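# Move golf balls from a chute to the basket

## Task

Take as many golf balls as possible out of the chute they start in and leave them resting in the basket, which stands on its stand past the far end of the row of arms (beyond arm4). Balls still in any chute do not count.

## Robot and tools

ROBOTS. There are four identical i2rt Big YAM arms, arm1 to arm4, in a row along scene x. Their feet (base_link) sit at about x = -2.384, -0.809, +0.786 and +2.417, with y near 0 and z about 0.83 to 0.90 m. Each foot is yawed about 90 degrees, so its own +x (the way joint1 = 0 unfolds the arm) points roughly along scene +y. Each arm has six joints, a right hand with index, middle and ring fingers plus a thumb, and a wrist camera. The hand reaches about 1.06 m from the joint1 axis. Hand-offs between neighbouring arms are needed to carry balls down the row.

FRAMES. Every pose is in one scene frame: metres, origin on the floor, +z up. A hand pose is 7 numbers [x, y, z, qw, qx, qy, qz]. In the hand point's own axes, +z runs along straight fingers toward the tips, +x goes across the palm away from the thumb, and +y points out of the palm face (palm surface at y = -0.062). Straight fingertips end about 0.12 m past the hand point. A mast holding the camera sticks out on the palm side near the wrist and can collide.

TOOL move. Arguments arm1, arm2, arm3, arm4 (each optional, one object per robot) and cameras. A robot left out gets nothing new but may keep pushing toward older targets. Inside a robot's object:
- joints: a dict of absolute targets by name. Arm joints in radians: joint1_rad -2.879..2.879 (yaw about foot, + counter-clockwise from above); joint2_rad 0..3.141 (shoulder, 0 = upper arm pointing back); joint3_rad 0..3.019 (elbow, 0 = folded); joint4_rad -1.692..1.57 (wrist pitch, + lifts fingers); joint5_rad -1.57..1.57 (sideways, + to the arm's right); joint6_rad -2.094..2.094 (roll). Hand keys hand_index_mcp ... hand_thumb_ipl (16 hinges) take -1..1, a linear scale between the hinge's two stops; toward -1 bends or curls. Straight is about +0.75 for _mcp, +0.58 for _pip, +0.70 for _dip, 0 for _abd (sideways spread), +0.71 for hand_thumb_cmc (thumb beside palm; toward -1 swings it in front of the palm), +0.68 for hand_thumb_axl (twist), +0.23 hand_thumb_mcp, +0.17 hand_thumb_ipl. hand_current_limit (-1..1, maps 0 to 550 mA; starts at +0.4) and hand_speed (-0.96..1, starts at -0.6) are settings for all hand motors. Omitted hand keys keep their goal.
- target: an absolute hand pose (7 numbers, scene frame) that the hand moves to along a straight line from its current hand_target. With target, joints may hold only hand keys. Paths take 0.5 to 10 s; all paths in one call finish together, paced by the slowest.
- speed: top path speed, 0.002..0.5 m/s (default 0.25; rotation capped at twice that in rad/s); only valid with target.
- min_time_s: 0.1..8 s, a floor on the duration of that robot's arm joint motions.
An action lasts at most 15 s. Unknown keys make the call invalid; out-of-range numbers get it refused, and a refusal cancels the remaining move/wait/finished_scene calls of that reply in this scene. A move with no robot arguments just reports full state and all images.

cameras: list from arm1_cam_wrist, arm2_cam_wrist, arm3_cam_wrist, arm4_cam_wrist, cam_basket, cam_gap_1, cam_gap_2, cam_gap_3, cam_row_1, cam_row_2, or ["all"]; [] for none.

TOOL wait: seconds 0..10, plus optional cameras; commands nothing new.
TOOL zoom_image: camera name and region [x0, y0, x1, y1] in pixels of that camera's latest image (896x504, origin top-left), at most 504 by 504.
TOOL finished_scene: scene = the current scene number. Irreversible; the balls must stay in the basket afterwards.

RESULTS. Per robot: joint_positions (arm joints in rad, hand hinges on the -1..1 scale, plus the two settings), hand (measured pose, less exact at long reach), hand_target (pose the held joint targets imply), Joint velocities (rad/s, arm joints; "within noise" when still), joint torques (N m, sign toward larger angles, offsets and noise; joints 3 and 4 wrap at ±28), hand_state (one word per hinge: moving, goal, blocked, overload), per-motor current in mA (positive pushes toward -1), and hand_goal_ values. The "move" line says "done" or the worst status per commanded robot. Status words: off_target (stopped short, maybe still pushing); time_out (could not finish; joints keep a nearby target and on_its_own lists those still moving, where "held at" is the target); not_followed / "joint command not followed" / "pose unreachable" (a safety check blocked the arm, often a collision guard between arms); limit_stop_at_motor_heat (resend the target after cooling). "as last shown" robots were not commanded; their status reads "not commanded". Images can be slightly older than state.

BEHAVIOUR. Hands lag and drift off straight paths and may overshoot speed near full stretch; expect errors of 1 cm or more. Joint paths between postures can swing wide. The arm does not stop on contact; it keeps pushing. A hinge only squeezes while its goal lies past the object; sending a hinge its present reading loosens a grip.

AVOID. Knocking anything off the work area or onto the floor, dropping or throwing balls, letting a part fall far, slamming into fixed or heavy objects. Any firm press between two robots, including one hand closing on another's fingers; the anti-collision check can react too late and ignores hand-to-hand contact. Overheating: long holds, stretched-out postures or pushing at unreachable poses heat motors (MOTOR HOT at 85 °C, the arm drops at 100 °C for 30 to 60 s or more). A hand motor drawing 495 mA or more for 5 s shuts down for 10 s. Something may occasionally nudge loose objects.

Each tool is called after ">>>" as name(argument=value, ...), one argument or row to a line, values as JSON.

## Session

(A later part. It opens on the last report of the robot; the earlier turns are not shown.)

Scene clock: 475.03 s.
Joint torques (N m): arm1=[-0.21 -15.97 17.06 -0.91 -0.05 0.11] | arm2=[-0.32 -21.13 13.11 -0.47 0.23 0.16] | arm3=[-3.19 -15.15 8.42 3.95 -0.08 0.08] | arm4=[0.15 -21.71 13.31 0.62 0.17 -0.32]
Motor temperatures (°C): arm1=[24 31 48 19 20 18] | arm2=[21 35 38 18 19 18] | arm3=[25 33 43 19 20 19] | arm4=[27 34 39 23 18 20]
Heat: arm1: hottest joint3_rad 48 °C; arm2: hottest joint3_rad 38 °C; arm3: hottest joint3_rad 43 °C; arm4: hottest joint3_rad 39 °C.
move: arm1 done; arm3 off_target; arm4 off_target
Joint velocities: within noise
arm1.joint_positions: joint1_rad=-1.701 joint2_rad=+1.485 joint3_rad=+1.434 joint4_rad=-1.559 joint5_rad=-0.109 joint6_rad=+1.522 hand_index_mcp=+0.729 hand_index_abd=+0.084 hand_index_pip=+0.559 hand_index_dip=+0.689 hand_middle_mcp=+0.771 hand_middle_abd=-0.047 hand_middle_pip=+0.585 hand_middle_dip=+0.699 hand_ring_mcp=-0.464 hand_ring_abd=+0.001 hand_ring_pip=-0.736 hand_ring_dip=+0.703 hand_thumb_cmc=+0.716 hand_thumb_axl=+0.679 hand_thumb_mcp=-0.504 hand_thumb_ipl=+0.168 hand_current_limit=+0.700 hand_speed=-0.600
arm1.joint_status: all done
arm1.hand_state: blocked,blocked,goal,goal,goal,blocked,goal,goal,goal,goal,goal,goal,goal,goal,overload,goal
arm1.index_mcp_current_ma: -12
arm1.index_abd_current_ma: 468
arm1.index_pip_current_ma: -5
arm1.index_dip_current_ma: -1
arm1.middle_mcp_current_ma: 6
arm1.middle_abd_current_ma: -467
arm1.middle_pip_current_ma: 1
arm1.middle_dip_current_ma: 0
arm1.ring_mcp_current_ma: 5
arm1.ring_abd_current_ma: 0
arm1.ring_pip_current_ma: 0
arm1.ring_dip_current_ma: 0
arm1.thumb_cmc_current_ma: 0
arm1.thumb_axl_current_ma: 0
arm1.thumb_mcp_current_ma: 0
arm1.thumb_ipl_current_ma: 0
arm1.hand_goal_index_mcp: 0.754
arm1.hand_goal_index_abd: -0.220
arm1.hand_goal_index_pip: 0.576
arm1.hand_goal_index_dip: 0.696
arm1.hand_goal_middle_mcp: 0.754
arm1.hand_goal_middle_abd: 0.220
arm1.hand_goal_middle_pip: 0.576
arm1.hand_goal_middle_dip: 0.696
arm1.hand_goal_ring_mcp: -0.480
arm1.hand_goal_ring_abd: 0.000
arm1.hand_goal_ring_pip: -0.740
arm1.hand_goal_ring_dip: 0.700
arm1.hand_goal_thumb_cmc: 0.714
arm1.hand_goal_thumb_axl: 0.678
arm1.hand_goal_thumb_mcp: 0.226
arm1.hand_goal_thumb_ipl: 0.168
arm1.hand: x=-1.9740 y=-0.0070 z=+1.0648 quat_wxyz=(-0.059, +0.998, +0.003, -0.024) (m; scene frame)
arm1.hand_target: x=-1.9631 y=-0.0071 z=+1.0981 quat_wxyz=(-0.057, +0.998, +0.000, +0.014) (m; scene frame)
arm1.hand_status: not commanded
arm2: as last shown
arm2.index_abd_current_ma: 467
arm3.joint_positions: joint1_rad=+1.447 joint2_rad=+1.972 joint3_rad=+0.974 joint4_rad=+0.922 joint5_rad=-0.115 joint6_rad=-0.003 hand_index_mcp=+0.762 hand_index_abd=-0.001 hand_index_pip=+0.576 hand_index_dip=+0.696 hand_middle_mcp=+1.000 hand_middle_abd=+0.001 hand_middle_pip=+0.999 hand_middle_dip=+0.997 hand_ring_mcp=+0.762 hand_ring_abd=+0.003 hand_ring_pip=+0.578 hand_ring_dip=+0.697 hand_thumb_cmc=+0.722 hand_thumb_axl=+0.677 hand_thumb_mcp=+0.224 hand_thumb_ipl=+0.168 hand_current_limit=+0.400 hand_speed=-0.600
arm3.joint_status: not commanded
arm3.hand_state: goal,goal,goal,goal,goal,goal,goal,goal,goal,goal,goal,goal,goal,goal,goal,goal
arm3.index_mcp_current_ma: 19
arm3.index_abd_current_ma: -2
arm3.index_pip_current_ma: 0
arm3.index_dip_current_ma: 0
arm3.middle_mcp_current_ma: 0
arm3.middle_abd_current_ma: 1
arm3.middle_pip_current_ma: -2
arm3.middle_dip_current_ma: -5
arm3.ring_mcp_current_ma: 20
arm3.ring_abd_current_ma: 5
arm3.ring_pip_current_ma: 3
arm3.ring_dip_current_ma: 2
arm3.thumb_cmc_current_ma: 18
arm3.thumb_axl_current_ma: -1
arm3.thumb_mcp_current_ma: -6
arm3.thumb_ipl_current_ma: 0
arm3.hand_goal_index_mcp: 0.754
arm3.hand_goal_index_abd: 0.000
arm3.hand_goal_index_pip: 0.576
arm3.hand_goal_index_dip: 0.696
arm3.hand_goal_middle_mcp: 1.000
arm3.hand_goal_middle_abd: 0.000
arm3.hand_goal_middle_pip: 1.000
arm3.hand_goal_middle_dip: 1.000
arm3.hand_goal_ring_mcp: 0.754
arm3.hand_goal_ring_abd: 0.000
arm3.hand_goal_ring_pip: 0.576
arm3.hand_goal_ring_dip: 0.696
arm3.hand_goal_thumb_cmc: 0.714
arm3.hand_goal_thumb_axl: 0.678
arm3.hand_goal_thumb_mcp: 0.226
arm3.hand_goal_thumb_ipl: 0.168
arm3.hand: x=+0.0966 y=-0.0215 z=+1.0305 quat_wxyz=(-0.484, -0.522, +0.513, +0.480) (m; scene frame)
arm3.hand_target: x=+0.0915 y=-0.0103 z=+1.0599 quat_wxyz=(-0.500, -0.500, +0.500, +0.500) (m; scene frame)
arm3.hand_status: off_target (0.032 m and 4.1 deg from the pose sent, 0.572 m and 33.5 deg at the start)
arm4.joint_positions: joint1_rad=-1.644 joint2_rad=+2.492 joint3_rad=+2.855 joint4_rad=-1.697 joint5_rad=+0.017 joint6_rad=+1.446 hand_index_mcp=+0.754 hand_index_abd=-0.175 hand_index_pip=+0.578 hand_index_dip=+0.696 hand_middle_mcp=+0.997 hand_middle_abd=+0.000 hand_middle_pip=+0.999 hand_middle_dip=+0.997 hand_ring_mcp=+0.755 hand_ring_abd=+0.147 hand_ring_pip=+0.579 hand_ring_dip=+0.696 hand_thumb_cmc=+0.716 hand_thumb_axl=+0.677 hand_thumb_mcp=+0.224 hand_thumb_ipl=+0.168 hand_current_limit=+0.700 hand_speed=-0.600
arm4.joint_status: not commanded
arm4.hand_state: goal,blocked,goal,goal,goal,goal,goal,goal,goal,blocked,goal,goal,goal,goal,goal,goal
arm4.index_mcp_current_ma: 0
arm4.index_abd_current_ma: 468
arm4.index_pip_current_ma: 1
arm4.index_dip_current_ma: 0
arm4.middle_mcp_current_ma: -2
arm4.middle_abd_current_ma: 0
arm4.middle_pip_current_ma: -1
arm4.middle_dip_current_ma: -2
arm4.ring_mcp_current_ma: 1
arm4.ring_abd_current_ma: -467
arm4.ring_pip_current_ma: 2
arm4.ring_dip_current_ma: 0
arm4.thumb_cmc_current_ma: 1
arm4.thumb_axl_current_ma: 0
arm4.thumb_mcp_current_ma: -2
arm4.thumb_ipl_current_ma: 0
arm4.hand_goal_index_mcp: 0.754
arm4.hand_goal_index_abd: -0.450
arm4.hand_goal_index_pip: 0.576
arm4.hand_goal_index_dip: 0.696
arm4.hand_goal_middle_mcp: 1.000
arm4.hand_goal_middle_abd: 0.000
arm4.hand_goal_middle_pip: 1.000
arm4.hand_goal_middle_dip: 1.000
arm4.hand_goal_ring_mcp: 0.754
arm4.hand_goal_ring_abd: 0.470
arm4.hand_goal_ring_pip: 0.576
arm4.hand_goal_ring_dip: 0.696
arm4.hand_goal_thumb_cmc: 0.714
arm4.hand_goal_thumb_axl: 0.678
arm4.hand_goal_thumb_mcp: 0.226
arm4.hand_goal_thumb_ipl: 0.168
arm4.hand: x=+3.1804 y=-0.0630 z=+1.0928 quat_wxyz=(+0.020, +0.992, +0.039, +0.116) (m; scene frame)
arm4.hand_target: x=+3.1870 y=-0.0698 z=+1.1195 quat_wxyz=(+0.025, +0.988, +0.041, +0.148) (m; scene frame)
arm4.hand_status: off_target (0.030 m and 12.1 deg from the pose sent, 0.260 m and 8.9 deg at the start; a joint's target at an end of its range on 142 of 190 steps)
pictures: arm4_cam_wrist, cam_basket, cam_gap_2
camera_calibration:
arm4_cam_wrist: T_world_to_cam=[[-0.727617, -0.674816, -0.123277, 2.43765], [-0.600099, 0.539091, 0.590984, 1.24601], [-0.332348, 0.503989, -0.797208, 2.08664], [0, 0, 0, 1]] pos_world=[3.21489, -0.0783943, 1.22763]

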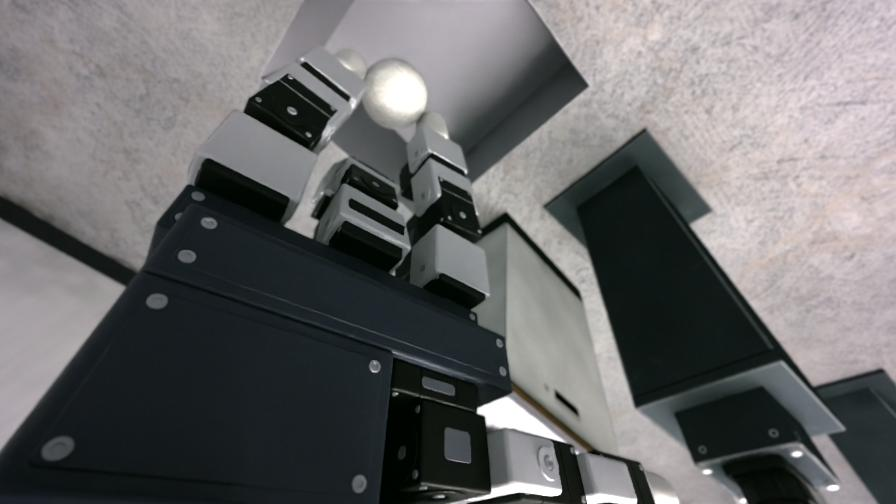

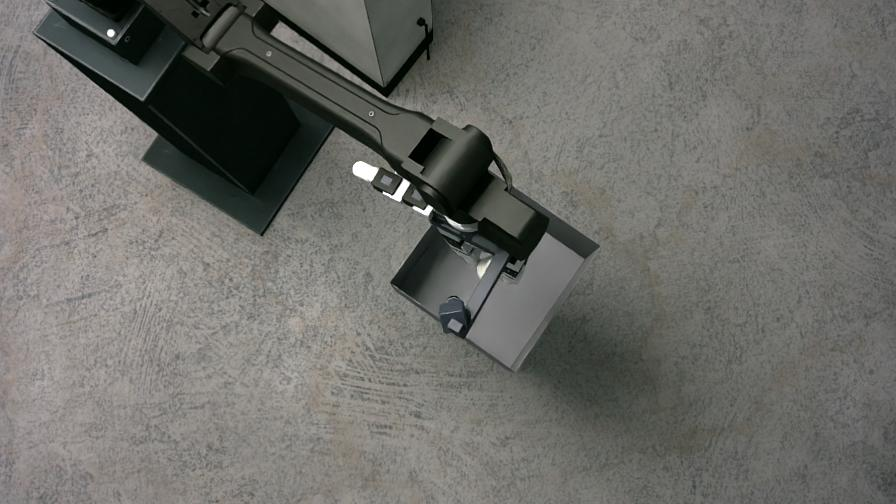

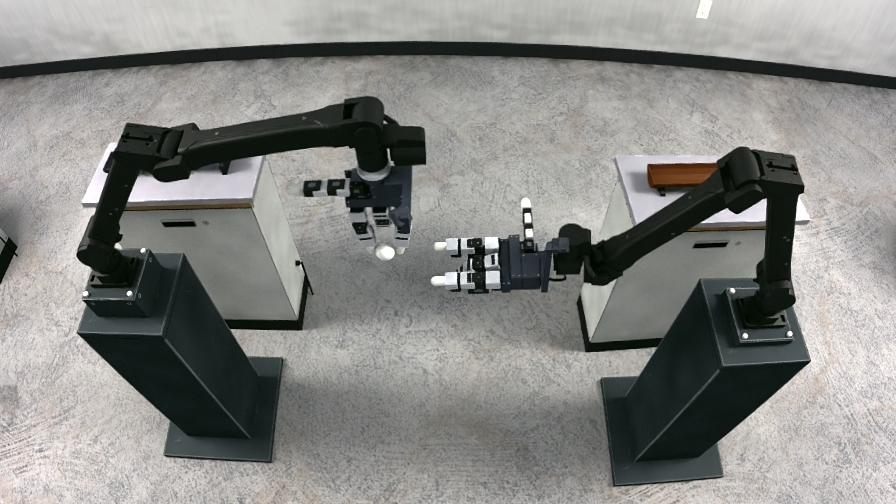

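>>> move(
  arm1={"target": [-1.70, -0.026, 1.07, 0, 1, 0, 0.02], "speed": 0.12},
  arm3={"target": [0.03, 0.0045, 1.068, -0.5, -0.5, 0.5, 0.5], "speed": 0.1},
  arm4={"target": [3.19, -0.07, 0.93, 0, 1, 0, 0.02], "speed": 0.1},
  cameras=["arm3_cam_wrist", "arm4_cam_wrist", "cam_basket", "cam_row_2"],
)

>>> zoom_image(
  camera="arm3_cam_wrist",
  region=[250, 0, 550, 200],
)

>>> zoom_image(
  camera="cam_row_2",
  region=[580, 160, 780, 300],
)

Scene clock: 479.63 s.
Joint torques (N m): arm1=[0.26 -24.29 17.42 -0.54 0.21 -0.01] | arm2=[-0.5 -21.13 13.12 -0.5 0.24 0.17] | arm3=[-3.25 -15.74 9.48 2.39 -0.1 0.08] | arm4=[0.09 -23.06 13.05 0.58 -0.01 -0.05]
Motor temperatures (°C): arm1=[24 31 48 19 20 18] | arm2=[21 35 38 18 19 18] | arm3=[25 33 43 19 20 19] | arm4=[27 34 39 23 18 20]
Heat: arm1: hottest joint3_rad 48 °C; arm2: hottest joint3_rad 38 °C; arm3: hottest joint3_rad 43 °C; arm4: hottest joint3_rad 39 °C.
move: arm1 off_target; arm3 off_target; arm4 off_target
Joint velocities: within noise
arm1.joint_positions: joint1_rad=-1.687 joint2_rad=+2.191 joint3_rad=+2.390 joint4_rad=-1.689 joint5_rad=+0.015 joint6_rad=+1.534 hand_index_mcp=+0.729 hand_index_abd=+0.084 hand_index_pip=+0.559 hand_index_dip=+0.689 hand_middle_mcp=+0.771 hand_middle_abd=-0.047 hand_middle_pip=+0.585 hand_middle_dip=+0.699 hand_ring_mcp=-0.464 hand_ring_abd=+0.001 hand_ring_pip=-0.736 hand_ring_dip=+0.703 hand_thumb_cmc=+0.716 hand_thumb_axl=+0.679 hand_thumb_mcp=-0.504 hand_thumb_ipl=+0.168 hand_current_limit=+0.700 hand_speed=-0.600
arm1.joint_status: not commanded
arm1.hand_state: blocked,blocked,goal,goal,goal,blocked,goal,goal,goal,goal,goal,goal,goal,goal,overload,goal
arm1.index_mcp_current_ma: -12
arm1.index_abd_current_ma: 468
arm1.index_pip_current_ma: -5
arm1.index_dip_current_ma: -1
arm1.middle_mcp_current_ma: 6
arm1.middle_abd_current_ma: -467
arm1.middle_pip_current_ma: 1
arm1.middle_dip_current_ma: 0
arm1.ring_mcp_current_ma: 5
arm1.ring_abd_current_ma: 0
arm1.ring_pip_current_ma: 0
arm1.ring_dip_current_ma: 0
arm1.thumb_cmc_current_ma: 0
arm1.thumb_axl_current_ma: 0
arm1.thumb_mcp_current_ma: 0
arm1.thumb_ipl_current_ma: 0
arm1.hand_goal_index_mcp: 0.754
arm1.hand_goal_index_abd: -0.220
arm1.hand_goal_index_pip: 0.576
arm1.hand_goal_index_dip: 0.696
arm1.hand_goal_middle_mcp: 0.754
arm1.hand_goal_middle_abd: 0.220
arm1.hand_goal_middle_pip: 0.576
arm1.hand_goal_middle_dip: 0.696
arm1.hand_goal_ring_mcp: -0.480
arm1.hand_goal_ring_abd: 0.000
arm1.hand_goal_ring_pip: -0.740
arm1.hand_goal_ring_dip: 0.700
arm1.hand_goal_thumb_cmc: 0.714
arm1.hand_goal_thumb_axl: 0.678
arm1.hand_goal_thumb_mcp: 0.226
arm1.hand_goal_thumb_ipl: 0.168
arm1.hand: x=-1.7118 y=-0.0297 z=+1.0496 quat_wxyz=(+0.005, +0.999, +0.005, +0.033) (m; scene frame)
arm1.hand_target: x=-1.7018 y=-0.0259 z=+1.0694 quat_wxyz=(+0.007, +0.998, +0.007, +0.057) (m; scene frame)
arm1.hand_status: off_target (0.024 m and 1.7 deg from the pose sent, 0.275 m and 8.4 deg at the start; a joint's target at an end of its range on 33 of 88 steps)
arm2: as last shown
arm2.index_abd_current_ma: 468
arm3.joint_positions: joint1_rad=+1.434 joint2_rad=+2.046 joint3_rad=+1.171 joint4_rad=+0.841 joint5_rad=-0.127 joint6_rad=-0.003 hand_index_mcp=+0.762 hand_index_abd=-0.001 hand_index_pip=+0.576 hand_index_dip=+0.696 hand_middle_mcp=+1.000 hand_middle_abd=+0.001 hand_middle_pip=+0.999 hand_middle_dip=+0.997 hand_ring_mcp=+0.762 hand_ring_abd=+0.003 hand_ring_pip=+0.578 hand_ring_dip=+0.697 hand_thumb_cmc=+0.722 hand_thumb_axl=+0.677 hand_thumb_mcp=+0.224 hand_thumb_ipl=+0.168 hand_current_limit=+0.400 hand_speed=-0.600
arm3.joint_status: not commanded
arm3.hand_state: goal,goal,goal,goal,goal,goal,goal,goal,goal,goal,goal,goal,goal,goal,goal,goal
arm3.index_mcp_current_ma: 19
arm3.index_abd_current_ma: -2
arm3.index_pip_current_ma: 0
arm3.index_dip_current_ma: 0
arm3.middle_mcp_current_ma: 0
arm3.middle_abd_current_ma: 1
arm3.middle_pip_current_ma: -2
arm3.middle_dip_current_ma: -5
arm3.ring_mcp_current_ma: 20
arm3.ring_abd_current_ma: 5
arm3.ring_pip_current_ma: 3
arm3.ring_dip_current_ma: 2
arm3.thumb_cmc_current_ma: 18
arm3.thumb_axl_current_ma: -1
arm3.thumb_mcp_current_ma: -5
arm3.thumb_ipl_current_ma: 0
arm3.hand_goal_index_mcp: 0.754
arm3.hand_goal_index_abd: 0.000
arm3.hand_goal_index_pip: 0.576
arm3.hand_goal_index_dip: 0.696
arm3.hand_goal_middle_mcp: 1.000
arm3.hand_goal_middle_abd: 0.000
arm3.hand_goal_middle_pip: 1.000
arm3.hand_goal_middle_dip: 1.000
arm3.hand_goal_ring_mcp: 0.754
arm3.hand_goal_ring_abd: 0.000
arm3.hand_goal_ring_pip: 0.576
arm3.hand_goal_ring_dip: 0.696
arm3.hand_goal_thumb_cmc: 0.714
arm3.hand_goal_thumb_axl: 0.678
arm3.hand_goal_thumb_mcp: 0.226
arm3.hand_goal_thumb_ipl: 0.168
arm3.hand: x=+0.0398 y=-0.0082 z=+1.0532 quat_wxyz=(-0.494, -0.512, +0.502, +0.492) (m; scene frame)
arm3.hand_target: x=+0.0313 y=+0.0045 z=+1.0679 quat_wxyz=(-0.500, -0.500, +0.500, +0.500) (m; scene frame)
arm3.hand_status: off_target (0.022 m and 1.8 deg from the pose sent, 0.081 m and 4.1 deg at the start)
arm4.joint_positions: joint1_rad=-1.648 joint2_rad=+2.741 joint3_rad=+2.858 joint4_rad=-1.683 joint5_rad=-0.002 joint6_rad=+1.486 hand_index_mcp=+0.754 hand_index_abd=-0.175 hand_index_pip=+0.578 hand_index_dip=+0.696 hand_middle_mcp=+0.997 hand_middle_abd=+0.000 hand_middle_pip=+0.999 hand_middle_dip=+0.997 hand_ring_mcp=+0.755 hand_ring_abd=+0.147 hand_ring_pip=+0.579 hand_ring_dip=+0.696 hand_thumb_cmc=+0.716 hand_thumb_axl=+0.677 hand_thumb_mcp=+0.224 hand_thumb_ipl=+0.168 hand_current_limit=+0.700 hand_speed=-0.600
arm4.joint_status: not commanded
arm4.hand_state: goal,blocked,goal,goal,goal,goal,goal,goal,goal,blocked,goal,goal,goal,goal,goal,goal
arm4.index_mcp_current_ma: 0
arm4.index_abd_current_ma: 468
arm4.index_pip_current_ma: 1
arm4.index_dip_current_ma: 0
arm4.middle_mcp_current_ma: -2
arm4.middle_abd_current_ma: 0
arm4.middle_pip_current_ma: -1
arm4.middle_dip_current_ma: -2
arm4.ring_mcp_current_ma: 1
arm4.ring_abd_current_ma: -467
arm4.ring_pip_current_ma: 2
arm4.ring_dip_current_ma: 0
arm4.thumb_cmc_current_ma: 1
arm4.thumb_axl_current_ma: 0
arm4.thumb_mcp_current_ma: -2
arm4.thumb_ipl_current_ma: 0
arm4.hand_goal_index_mcp: 0.754
arm4.hand_goal_index_abd: -0.450
arm4.hand_goal_index_pip: 0.576
arm4.hand_goal_index_dip: 0.696
arm4.hand_goal_middle_mcp: 1.000
arm4.hand_goal_middle_abd: 0.000
arm4.hand_goal_middle_pip: 1.000
arm4.hand_goal_middle_dip: 1.000
arm4.hand_goal_ring_mcp: 0.754
arm4.hand_goal_ring_abd: 0.470
arm4.hand_goal_ring_pip: 0.576
arm4.hand_goal_ring_dip: 0.696
arm4.hand_goal_thumb_cmc: 0.714
arm4.hand_goal_thumb_axl: 0.678
arm4.hand_goal_thumb_mcp: 0.226
arm4.hand_goal_thumb_ipl: 0.168
arm4.hand: x=+3.1744 y=-0.0621 z=+0.9066 quat_wxyz=(+0.001, +1.000, +0.018, +0.002) (m; scene frame)
arm4.hand_target: x=+3.1874 y=-0.0696 z=+0.9304 quat_wxyz=(+0.002, +0.999, +0.007, +0.040) (m; scene frame)
arm4.hand_status: off_target (0.029 m and 3.0 deg from the pose sent, 0.163 m and 12.1 deg at the start; a joint's target at an end of its range on 36 of 88 steps)
pictures: arm3_cam_wrist, arm4_cam_wrist, cam_basket, cam_row_2
camera_calibration:
arm3_cam_wrist: T_world_to_cam=[[-0.0102955, 0.80069, 0.59899, -0.591433], [0.771669, 0.387324, -0.504486, 0.44714], [-0.635941, 0.457028, -0.621856, 0.80901], [0, 0, 0, 1]] pos_world=[0.163349, -0.0693742, 1.08293]
arm4_cam_wrist: T_world_to_cam=[[-0.766451, -0.641772, 0.0260992, 2.40086], [-0.425592, 0.537867, 0.727716, 0.673944], [-0.481066, 0.546651, -0.685381, 2.30901], [0, 0, 0, 1]] pos_world=[3.23775, -0.0839101, 1.02945]

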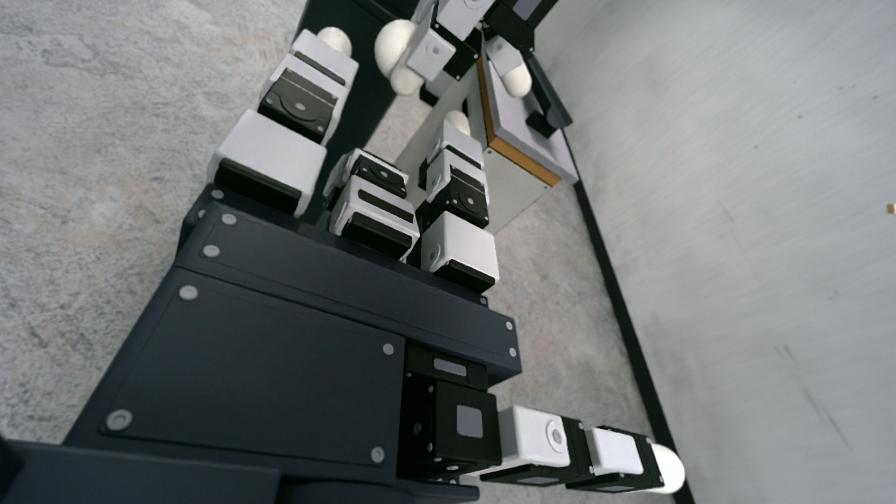

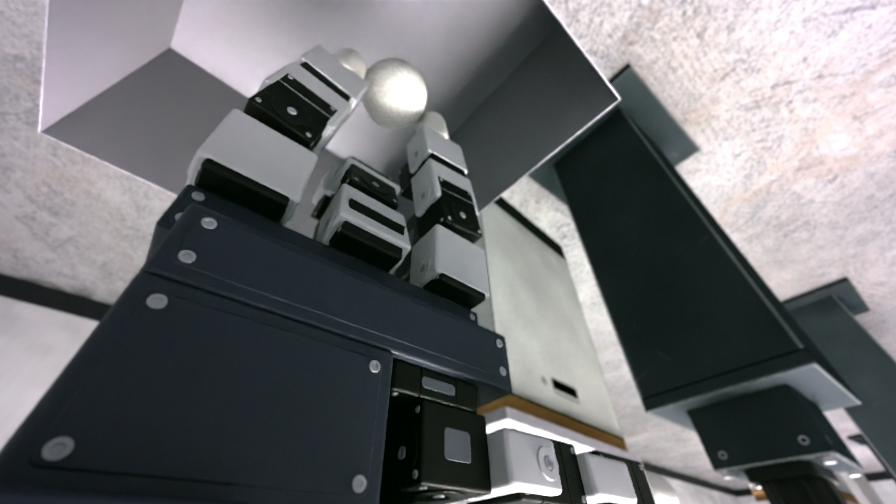

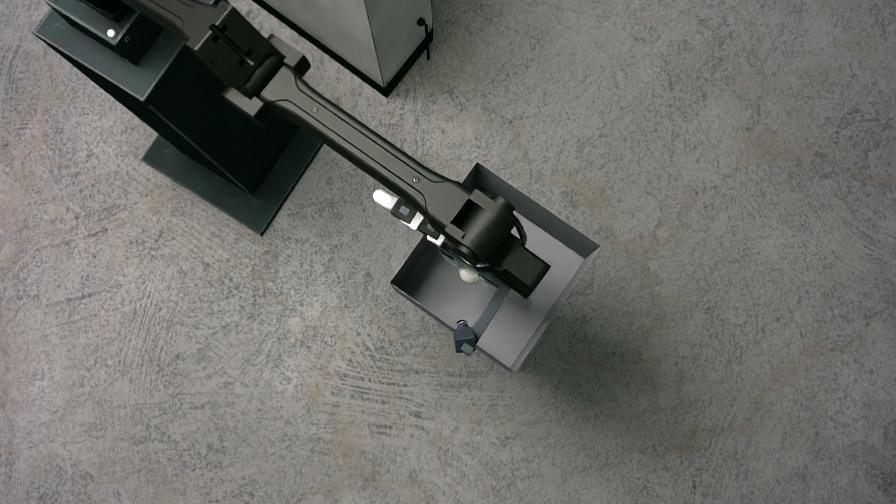

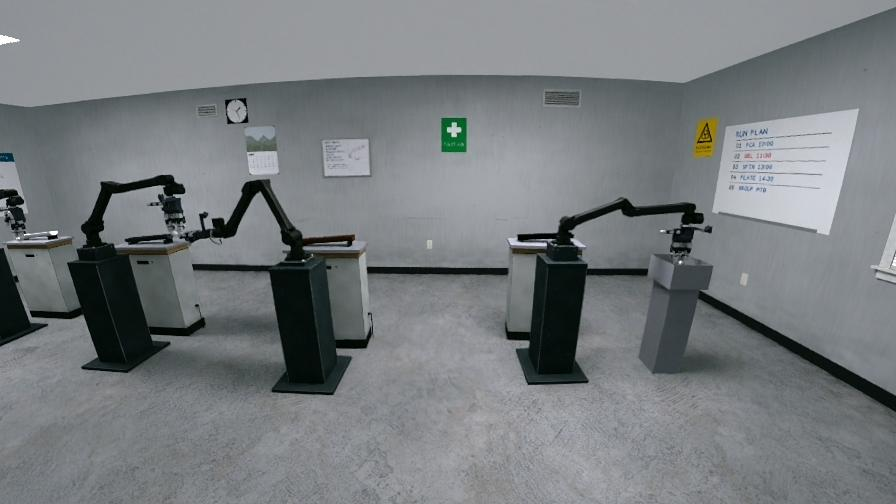

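Scaled by 1.680 from the camera's 896x504 image, which has a finer 1280x720 frame.

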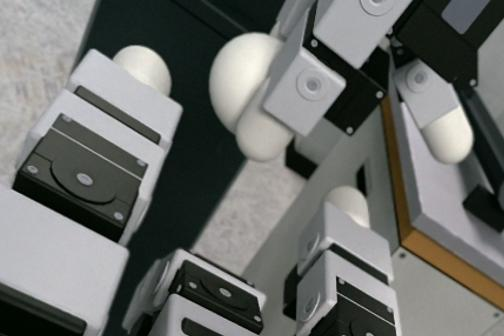

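Scaled by 2.520 from the camera's 896x504 image, which has a finer 1280x720 frame.

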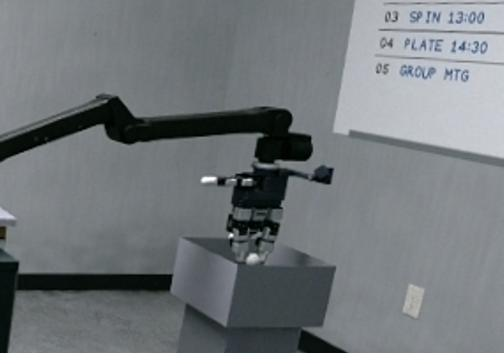

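>>> move(
  arm3={"target": [-0.022, 0.0, 1.072, -0.5, -0.5, 0.5, 0.5], "speed": 0.06},
  arm4={"target": [3.20, -0.075, 0.88, 0, 1, 0, 0.02], "speed": 0.08},
  cameras=["arm3_cam_wrist", "arm4_cam_wrist", "cam_basket", "cam_gap_2"],
)

>>> zoom_image(
  camera="arm3_cam_wrist",
  region=[250, 0, 550, 200],
)

>>> zoom_image(
  camera="cam_gap_2",
  region=[340, 180, 490, 300],
)

Scene clock: 485.67 s.
Joint torques (N m): arm1=[0.26 -24.23 17.39 -0.57 0.2 0] | arm2=[-0.44 -21.13 13.12 -0.49 0.25 0.16] | arm3=[-1.96 -17.38 10.14 2.4 0.05 0.09] | arm4=[0.09 -23.24 12.86 0.65 -0.01 -0.12]
Motor temperatures (°C): arm1=[24 31 47 19 20 18] | arm2=[21 35 38 18 19 18] | arm3=[25 33 43 19 20 19] | arm4=[27 34 40 23 18 20]
Heat: arm1: hottest joint3_rad 47 °C; arm2: hottest joint3_rad 38 °C; arm3: hottest joint3_rad 43 °C; arm4: hottest joint3_rad 40 °C.
move: arm3 off_target; arm4 off_target
Joint velocities: within noise
arm1, arm2: as last shown
arm2.index_abd_current_ma: 467
arm3.joint_positions: joint1_rad=+1.434 joint2_rad=+2.133 joint3_rad=+1.349 joint4_rad=+0.747 joint5_rad=-0.113 joint6_rad=-0.003 hand_index_mcp=+0.762 hand_index_abd=-0.001 hand_index_pip=+0.576 hand_index_dip=+0.696 hand_middle_mcp=+1.000 hand_middle_abd=+0.001 hand_middle_pip=+0.999 hand_middle_dip=+0.997 hand_ring_mcp=+0.762 hand_ring_abd=+0.003 hand_ring_pip=+0.578 hand_ring_dip=+0.697 hand_thumb_cmc=+0.722 hand_thumb_axl=+0.677 hand_thumb_mcp=+0.224 hand_thumb_ipl=+0.168 hand_current_limit=+0.400 hand_speed=-0.600
arm3.joint_status: not commanded
arm3.hand_state: goal,goal,goal,goal,goal,goal,goal,goal,goal,goal,goal,goal,goal,goal,goal,goal
arm3.index_mcp_current_ma: 19
arm3.index_abd_current_ma: -2
arm3.index_pip_current_ma: 0
arm3.index_dip_current_ma: 0
arm3.middle_mcp_current_ma: 0
arm3.middle_abd_current_ma: 1
arm3.middle_pip_current_ma: -2
arm3.middle_dip_current_ma: -5
arm3.ring_mcp_current_ma: 20
arm3.ring_abd_current_ma: 5
arm3.ring_pip_current_ma: 3
arm3.ring_dip_current_ma: 2
arm3.thumb_cmc_current_ma: 18
arm3.thumb_axl_current_ma: -1
arm3.thumb_mcp_current_ma: -5
arm3.thumb_ipl_current_ma: 0
arm3.hand_goal_index_mcp: 0.754
arm3.hand_goal_index_abd: 0.000
arm3.hand_goal_index_pip: 0.576
arm3.hand_goal_index_dip: 0.696
arm3.hand_goal_middle_mcp: 1.000
arm3.hand_goal_middle_abd: 0.000
arm3.hand_goal_middle_pip: 1.000
arm3.hand_goal_middle_dip: 1.000
arm3.hand_goal_ring_mcp: 0.754
arm3.hand_goal_ring_abd: 0.000
arm3.hand_goal_ring_pip: 0.576
arm3.hand_goal_ring_dip: 0.696
arm3.hand_goal_thumb_cmc: 0.714
arm3.hand_goal_thumb_axl: 0.678
arm3.hand_goal_thumb_mcp: 0.226
arm3.hand_goal_thumb_ipl: 0.168
arm3.hand: x=-0.0112 y=+0.0001 z=+1.0547 quat_wxyz=(-0.490, -0.509, +0.506, +0.494) (m; scene frame)
arm3.hand_target: x=-0.0206 y=-0.0001 z=+1.0720 quat_wxyz=(-0.500, -0.500, +0.500, +0.500) (m; scene frame)
arm3.hand_status: off_target (0.020 m and 1.9 deg from the pose sent, 0.065 m and 1.8 deg at the start)
arm4.joint_positions: joint1_rad=-1.653 joint2_rad=+2.805 joint3_rad=+2.862 joint4_rad=-1.612 joint5_rad=-0.002 joint6_rad=+1.486 hand_index_mcp=+0.754 hand_index_abd=-0.175 hand_index_pip=+0.578 hand_index_dip=+0.696 hand_middle_mcp=+0.997 hand_middle_abd=+0.000 hand_middle_pip=+0.999 hand_middle_dip=+0.997 hand_ring_mcp=+0.755 hand_ring_abd=+0.147 hand_ring_pip=+0.579 hand_ring_dip=+0.696 hand_thumb_cmc=+0.716 hand_thumb_axl=+0.677 hand_thumb_mcp=+0.224 hand_thumb_ipl=+0.168 hand_current_limit=+0.700 hand_speed=-0.600
arm4.joint_status: not commanded
arm4.hand_state: goal,blocked,goal,goal,goal,goal,goal,goal,goal,blocked,goal,goal,goal,goal,goal,goal
arm4.index_mcp_current_ma: 0
arm4.index_abd_current_ma: 467
arm4.index_pip_current_ma: 1
arm4.index_dip_current_ma: 0
arm4.middle_mcp_current_ma: -2
arm4.middle_abd_current_ma: 0
arm4.middle_pip_current_ma: -1
arm4.middle_dip_current_ma: -2
arm4.ring_mcp_current_ma: 1
arm4.ring_abd_current_ma: -467
arm4.ring_pip_current_ma: 2
arm4.ring_dip_current_ma: 0
arm4.thumb_cmc_current_ma: 1
arm4.thumb_axl_current_ma: 0
arm4.thumb_mcp_current_ma: -2
arm4.thumb_ipl_current_ma: 0
arm4.hand_goal_index_mcp: 0.754
arm4.hand_goal_index_abd: -0.450
arm4.hand_goal_index_pip: 0.576
arm4.hand_goal_index_dip: 0.696
arm4.hand_goal_middle_mcp: 1.000
arm4.hand_goal_middle_abd: 0.000
arm4.hand_goal_middle_pip: 1.000
arm4.hand_goal_middle_dip: 1.000
arm4.hand_goal_ring_mcp: 0.754
arm4.hand_goal_ring_abd: 0.470
arm4.hand_goal_ring_pip: 0.576
arm4.hand_goal_ring_dip: 0.696
arm4.hand_goal_thumb_cmc: 0.714
arm4.hand_goal_thumb_axl: 0.678
arm4.hand_goal_thumb_mcp: 0.226
arm4.hand_goal_thumb_ipl: 0.168
arm4.hand: x=+3.1831 y=-0.0670 z=+0.8591 quat_wxyz=(+0.001, +1.000, +0.016, +0.007) (m; scene frame)
arm4.hand_target: x=+3.1974 y=-0.0747 z=+0.8804 quat_wxyz=(+0.002, +0.999, +0.008, +0.043) (m; scene frame)
arm4.hand_status: off_target (0.028 m and 2.3 deg from the pose sent, 0.039 m and 3.0 deg at the start; a joint's target at an end of its range on 31 of 42 steps)
pictures: arm3_cam_wrist, arm4_cam_wrist, cam_basket, cam_gap_2
camera_calibration:
arm3_cam_wrist: T_world_to_cam=[[-0.000724765, 0.800723, 0.599034, -0.599492], [0.778526, 0.376413, -0.502205, 0.481757], [-0.627611, 0.466, -0.623657, 0.775702], [0, 0, 0, 1]] pos_world=[0.111345, -0.062789, 1.08483]
arm4_cam_wrist: T_world_to_cam=[[-0.770282, -0.637465, 0.0174504, 2.42548], [-0.430623, 0.540138, 0.72306, 0.735002], [-0.470351, 0.549446, -0.690565, 2.25386], [0, 0, 0, 1]] pos_world=[3.24492, -0.0892158, 0.982662]

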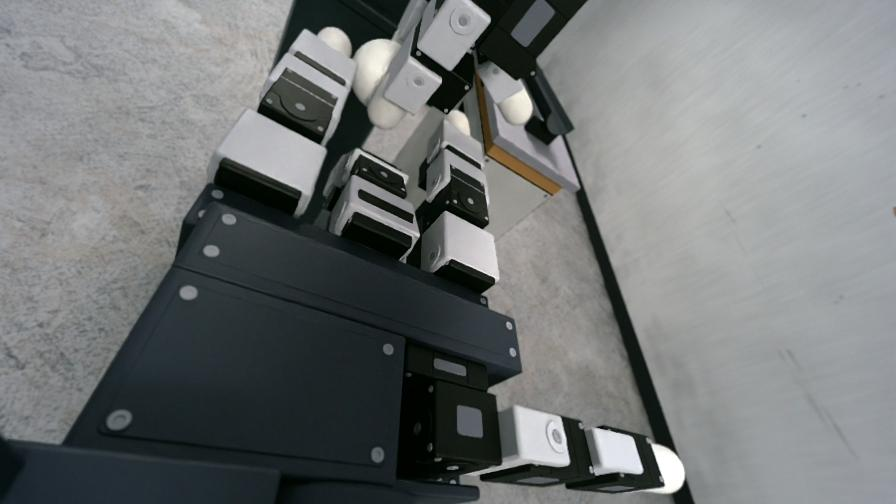

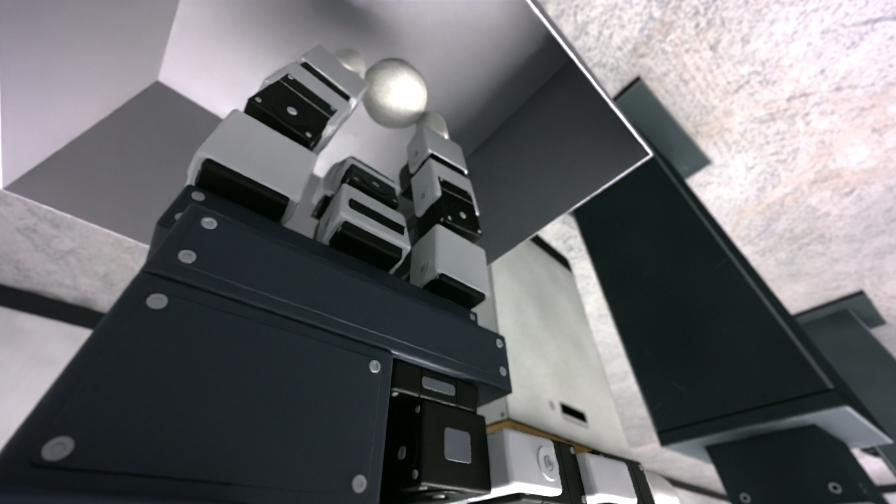

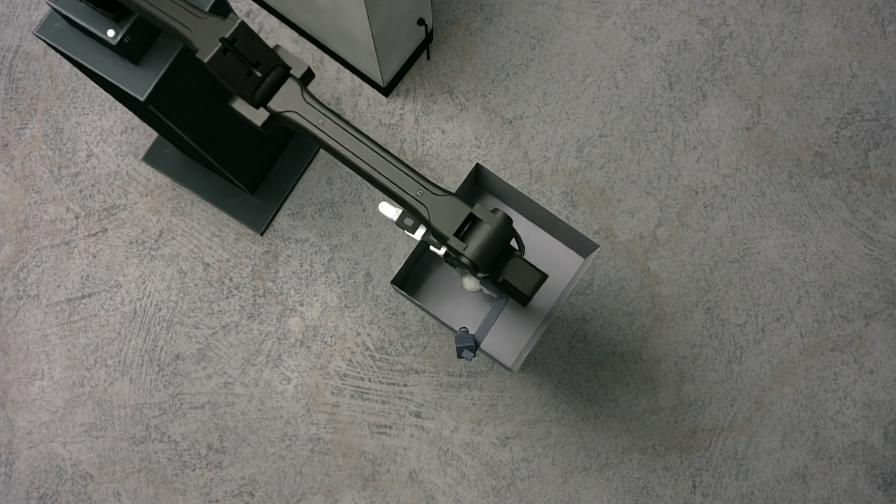

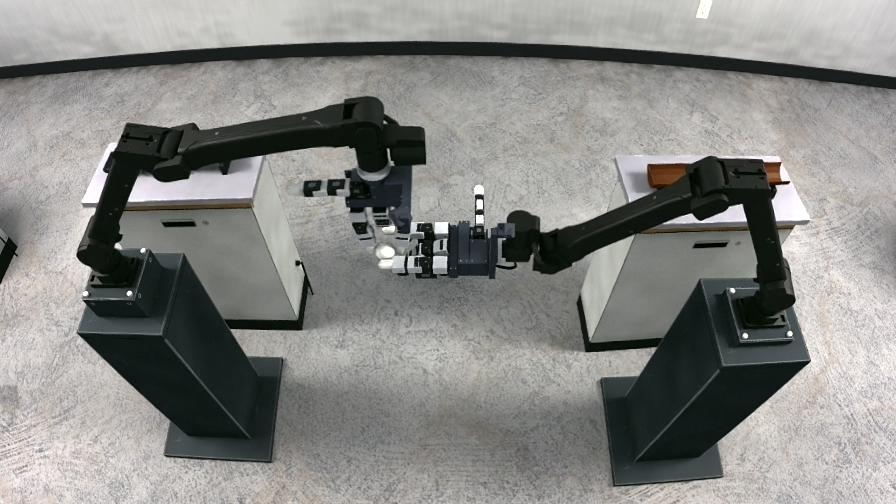

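Scaled by 1.680 from the camera's 896x504 image, which has a finer 1280x720 frame.

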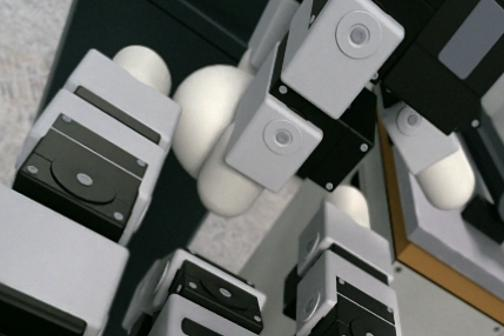

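Scaled by 3.360 from the camera's 896x504 image, which has a finer 1280x720 frame.

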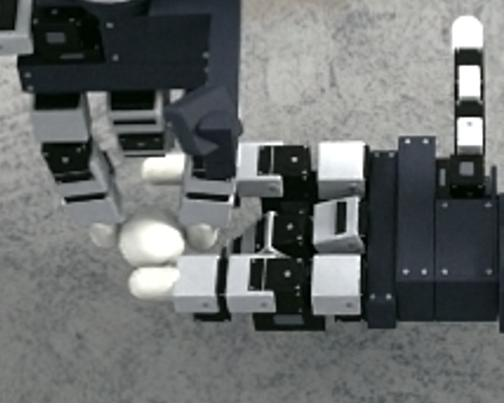

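>>> move(
  arm3={"target": [-0.024, -0.012, 1.072, -0.5, -0.5, 0.5, 0.5], "speed": 0.05},
  arm4={"joints": {"hand_index_abd": 0.05, "hand_ring_abd": -0.05}},
  cameras=["arm3_cam_wrist", "arm4_cam_wrist", "cam_basket", "cam_gap_2"],
)

>>> zoom_image(
  camera="arm3_cam_wrist",
  region=[250, 0, 550, 200],
)

>>> zoom_image(
  camera="cam_gap_2",
  region=[340, 180, 490, 300],
)

Scene clock: 488.17 s.
Joint torques (N m): arm1=[0.26 -24.29 17.4 -0.55 0.21 -0.01] | arm2=[-0.38 -21.19 13.12 -0.51 0.24 0.16] | arm3=[-1.14 -17.26 10.29 2.35 0.06 0.08] | arm4=[0.09 -23.24 12.86 0.64 -0.01 -0.12]
Motor temperatures (°C): arm1=[24 31 47 18 20 18] | arm2=[21 35 38 18 19 18] | arm3=[25 33 43 18 20 19] | arm4=[27 35 41 23 18 20]
Heat: arm1: hottest joint3_rad 47 °C; arm2: hottest joint3_rad 38 °C; arm3: hottest joint3_rad 43 °C; arm4: hottest joint3_rad 41 °C.
move: arm3 off_target; arm4 done
Joint velocities: within noise
arm1, arm2: as last shown
arm2.joint_positions: joint1_rad=-1.565 joint2_rad=+2.223 joint3_rad=+2.388 joint4_rad=-1.699 joint5_rad=+0.012 joint6_rad=+1.586 hand_index_mcp=+0.764 hand_index_abd=-0.164 hand_index_pip=+0.580 hand_index_dip=+0.698 hand_middle_mcp=+0.996 hand_middle_abd=+0.000 hand_middle_pip=+0.999 hand_middle_dip=+0.997 hand_ring_mcp=+0.749 hand_ring_abd=+0.177 hand_ring_pip=+0.574 hand_ring_dip=+0.696 hand_thumb_cmc=+0.716 hand_thumb_axl=+0.677 hand_thumb_mcp=+0.223 hand_thumb_ipl=+0.168 hand_current_limit=+0.700 hand_speed=-0.600
arm2.index_abd_current_ma: 468
arm2.hand: x=-0.1409 y=-0.1126 z=+1.1022 quat_wxyz=(+0.001, +1.000, +0.014, +0.025) (m; scene frame)
arm3.joint_positions: joint1_rad=+1.442 joint2_rad=+2.133 joint3_rad=+1.349 joint4_rad=+0.747 joint5_rad=-0.094 joint6_rad=-0.003 hand_index_mcp=+0.762 hand_index_abd=-0.001 hand_index_pip=+0.576 hand_index_dip=+0.696 hand_middle_mcp=+1.000 hand_middle_abd=+0.001 hand_middle_pip=+0.999 hand_middle_dip=+0.997 hand_ring_mcp=+0.762 hand_ring_abd=-0.001 hand_ring_pip=+0.578 hand_ring_dip=+0.697 hand_thumb_cmc=+0.722 hand_thumb_axl=+0.677 hand_thumb_mcp=+0.224 hand_thumb_ipl=+0.168 hand_current_limit=+0.400 hand_speed=-0.600
arm3.joint_status: not commanded
arm3.hand_state: goal,goal,goal,goal,goal,goal,goal,goal,goal,goal,goal,goal,goal,goal,goal,goal
arm3.index_mcp_current_ma: 19
arm3.index_abd_current_ma: -2
arm3.index_pip_current_ma: 0
arm3.index_dip_current_ma: 0
arm3.middle_mcp_current_ma: 0
arm3.middle_abd_current_ma: 1
arm3.middle_pip_current_ma: -2
arm3.middle_dip_current_ma: -5
arm3.ring_mcp_current_ma: 20
arm3.ring_abd_current_ma: -1
arm3.ring_pip_current_ma: 3
arm3.ring_dip_current_ma: 2
arm3.thumb_cmc_current_ma: 18
arm3.thumb_axl_current_ma: -1
arm3.thumb_mcp_current_ma: -5
arm3.thumb_ipl_current_ma: 0
arm3.hand_goal_index_mcp: 0.754
arm3.hand_goal_index_abd: 0.000
arm3.hand_goal_index_pip: 0.576
arm3.hand_goal_index_dip: 0.696
arm3.hand_goal_middle_mcp: 1.000
arm3.hand_goal_middle_abd: 0.000
arm3.hand_goal_middle_pip: 1.000
arm3.hand_goal_middle_dip: 1.000
arm3.hand_goal_ring_mcp: 0.754
arm3.hand_goal_ring_abd: 0.000
arm3.hand_goal_ring_pip: 0.576
arm3.hand_goal_ring_dip: 0.696
arm3.hand_goal_thumb_cmc: 0.714
arm3.hand_goal_thumb_axl: 0.678
arm3.hand_goal_thumb_mcp: 0.226
arm3.hand_goal_thumb_ipl: 0.168
arm3.hand: x=-0.0116 y=-0.0036 z=+1.0547 quat_wxyz=(-0.487, -0.507, +0.509, +0.497) (m; scene frame)
arm3.hand_target: x=-0.0224 y=-0.0123 z=+1.0720 quat_wxyz=(-0.500, -0.500, +0.500, +0.500) (m; scene frame)
arm3.hand_status: off_target (0.023 m and 2.0 deg from the pose sent, 0.025 m and 1.9 deg at the start)
arm4.joint_positions: joint1_rad=-1.653 joint2_rad=+2.805 joint3_rad=+2.862 joint4_rad=-1.612 joint5_rad=-0.002 joint6_rad=+1.486 hand_index_mcp=+0.754 hand_index_abd=+0.047 hand_index_pip=+0.578 hand_index_dip=+0.696 hand_middle_mcp=+0.997 hand_middle_abd=+0.000 hand_middle_pip=+0.999 hand_middle_dip=+0.997 hand_ring_mcp=+0.755 hand_ring_abd=-0.046 hand_ring_pip=+0.579 hand_ring_dip=+0.696 hand_thumb_cmc=+0.716 hand_thumb_axl=+0.677 hand_thumb_mcp=+0.224 hand_thumb_ipl=+0.168 hand_current_limit=+0.700 hand_speed=-0.600
arm4.joint_status: all done
arm4.hand_state: goal,goal,goal,goal,goal,goal,goal,goal,goal,goal,goal,goal,goal,goal,goal,goal
arm4.index_mcp_current_ma: 0
arm4.index_abd_current_ma: -2
arm4.index_pip_current_ma: 1
arm4.index_dip_current_ma: 0
arm4.middle_mcp_current_ma: -2
arm4.middle_abd_current_ma: 0
arm4.middle_pip_current_ma: -1
arm4.middle_dip_current_ma: -2
arm4.ring_mcp_current_ma: 1
arm4.ring_abd_current_ma: 2
arm4.ring_pip_current_ma: 2
arm4.ring_dip_current_ma: 0
arm4.thumb_cmc_current_ma: 1
arm4.thumb_axl_current_ma: 0
arm4.thumb_mcp_current_ma: -2
arm4.thumb_ipl_current_ma: 0
arm4.hand_goal_index_mcp: 0.754
arm4.hand_goal_index_abd: 0.050
arm4.hand_goal_index_pip: 0.576
arm4.hand_goal_index_dip: 0.696
arm4.hand_goal_middle_mcp: 1.000
arm4.hand_goal_middle_abd: 0.000
arm4.hand_goal_middle_pip: 1.000
arm4.hand_goal_middle_dip: 1.000
arm4.hand_goal_ring_mcp: 0.754
arm4.hand_goal_ring_abd: -0.050
arm4.hand_goal_ring_pip: 0.576
arm4.hand_goal_ring_dip: 0.696
arm4.hand_goal_thumb_cmc: 0.714
arm4.hand_goal_thumb_axl: 0.678
arm4.hand_goal_thumb_mcp: 0.226
arm4.hand_goal_thumb_ipl: 0.168
arm4.hand: x=+3.1831 y=-0.0670 z=+0.8591 quat_wxyz=(+0.001, +1.000, +0.016, +0.007) (m; scene frame)
arm4.hand_target: x=+3.1974 y=-0.0747 z=+0.8804 quat_wxyz=(+0.002, +0.999, +0.008, +0.043) (m; scene frame)
arm4.hand_status: not commanded
pictures: arm3_cam_wrist, arm4_cam_wrist, cam_basket, cam_gap_2
camera_calibration:
arm3_cam_wrist: T_world_to_cam=[[0.00721983, 0.80054, 0.599236, -0.596589], [0.782208, 0.368808, -0.502127, 0.483418], [-0.622975, 0.472353, -0.623526, 0.777183], [0, 0, 0, 1]] pos_world=[0.11034, -0.0677991, 1.08483]
arm4_cam_wrist: T_world_to_cam=[[-0.770282, -0.637465, 0.0174504, 2.42548], [-0.430623, 0.540138, 0.72306, 0.735002], [-0.470351, 0.549446, -0.690565, 2.25386], [0, 0, 0, 1]] pos_world=[3.24492, -0.0892158, 0.982662]

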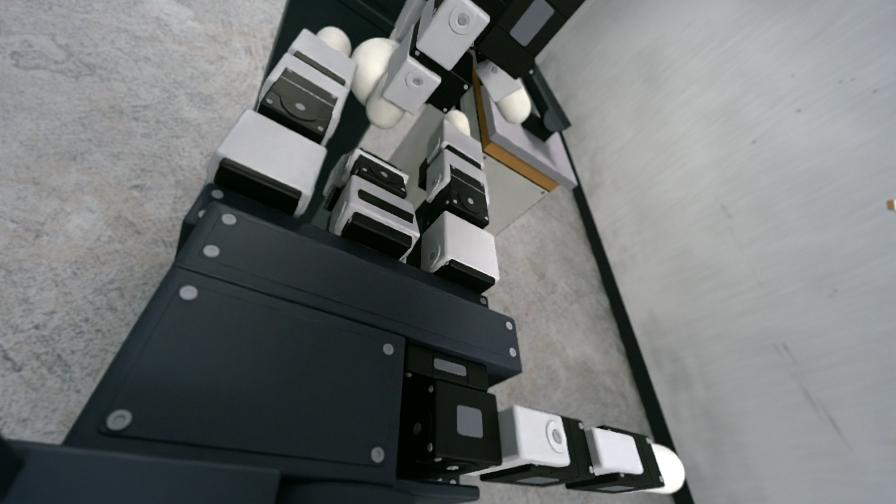

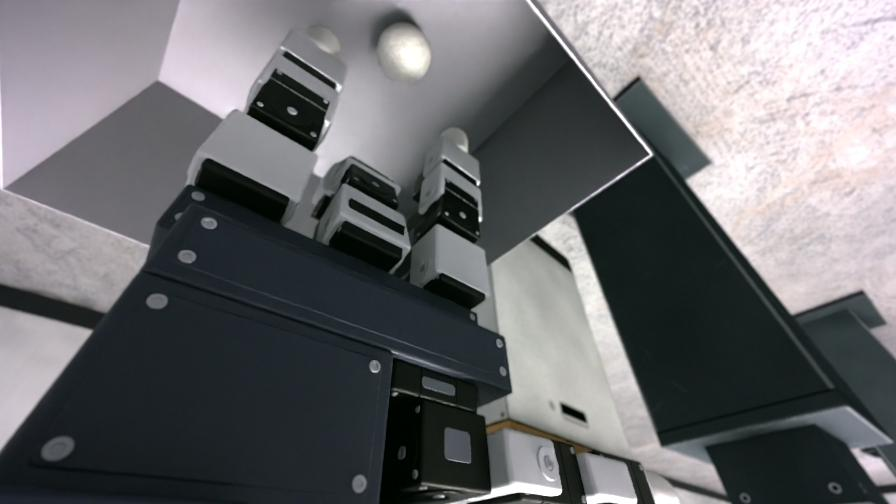

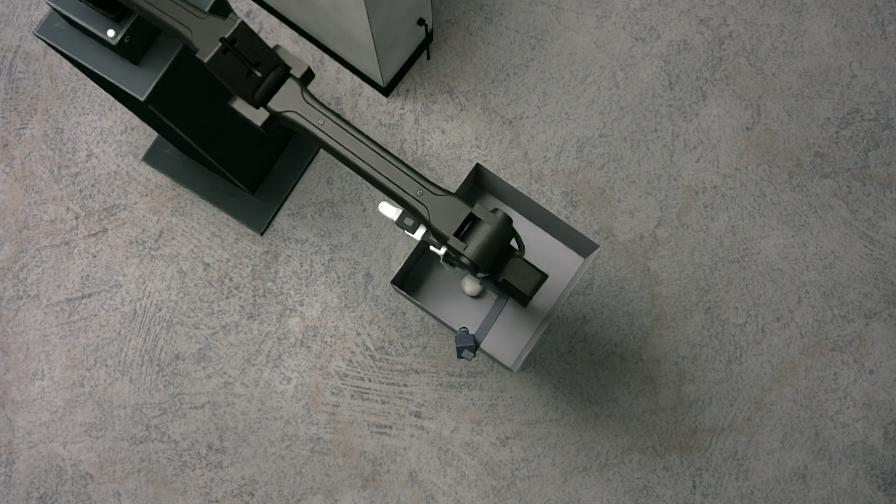

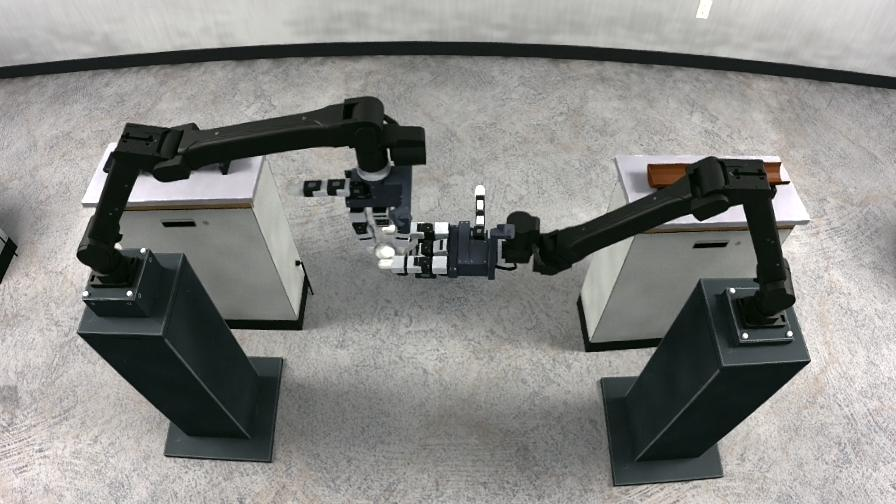

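Scaled by 1.680 from the camera's 896x504 image, which has a finer 1280x720 frame.

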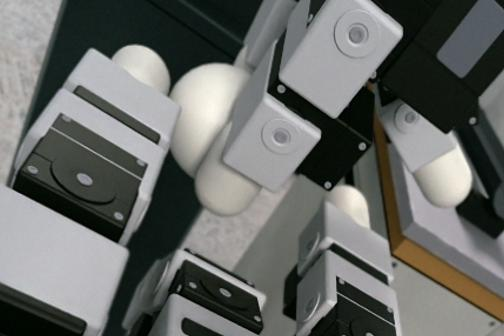

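Scaled by 3.360 from the camera's 896x504 image, which has a finer 1280x720 frame.

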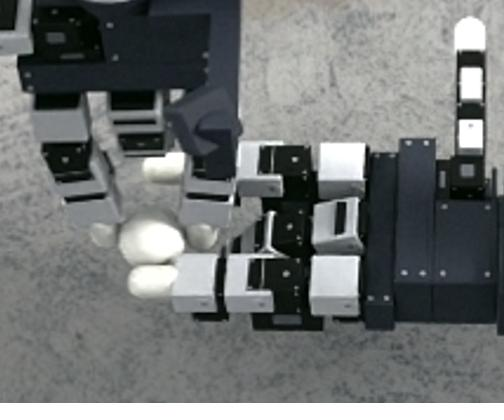

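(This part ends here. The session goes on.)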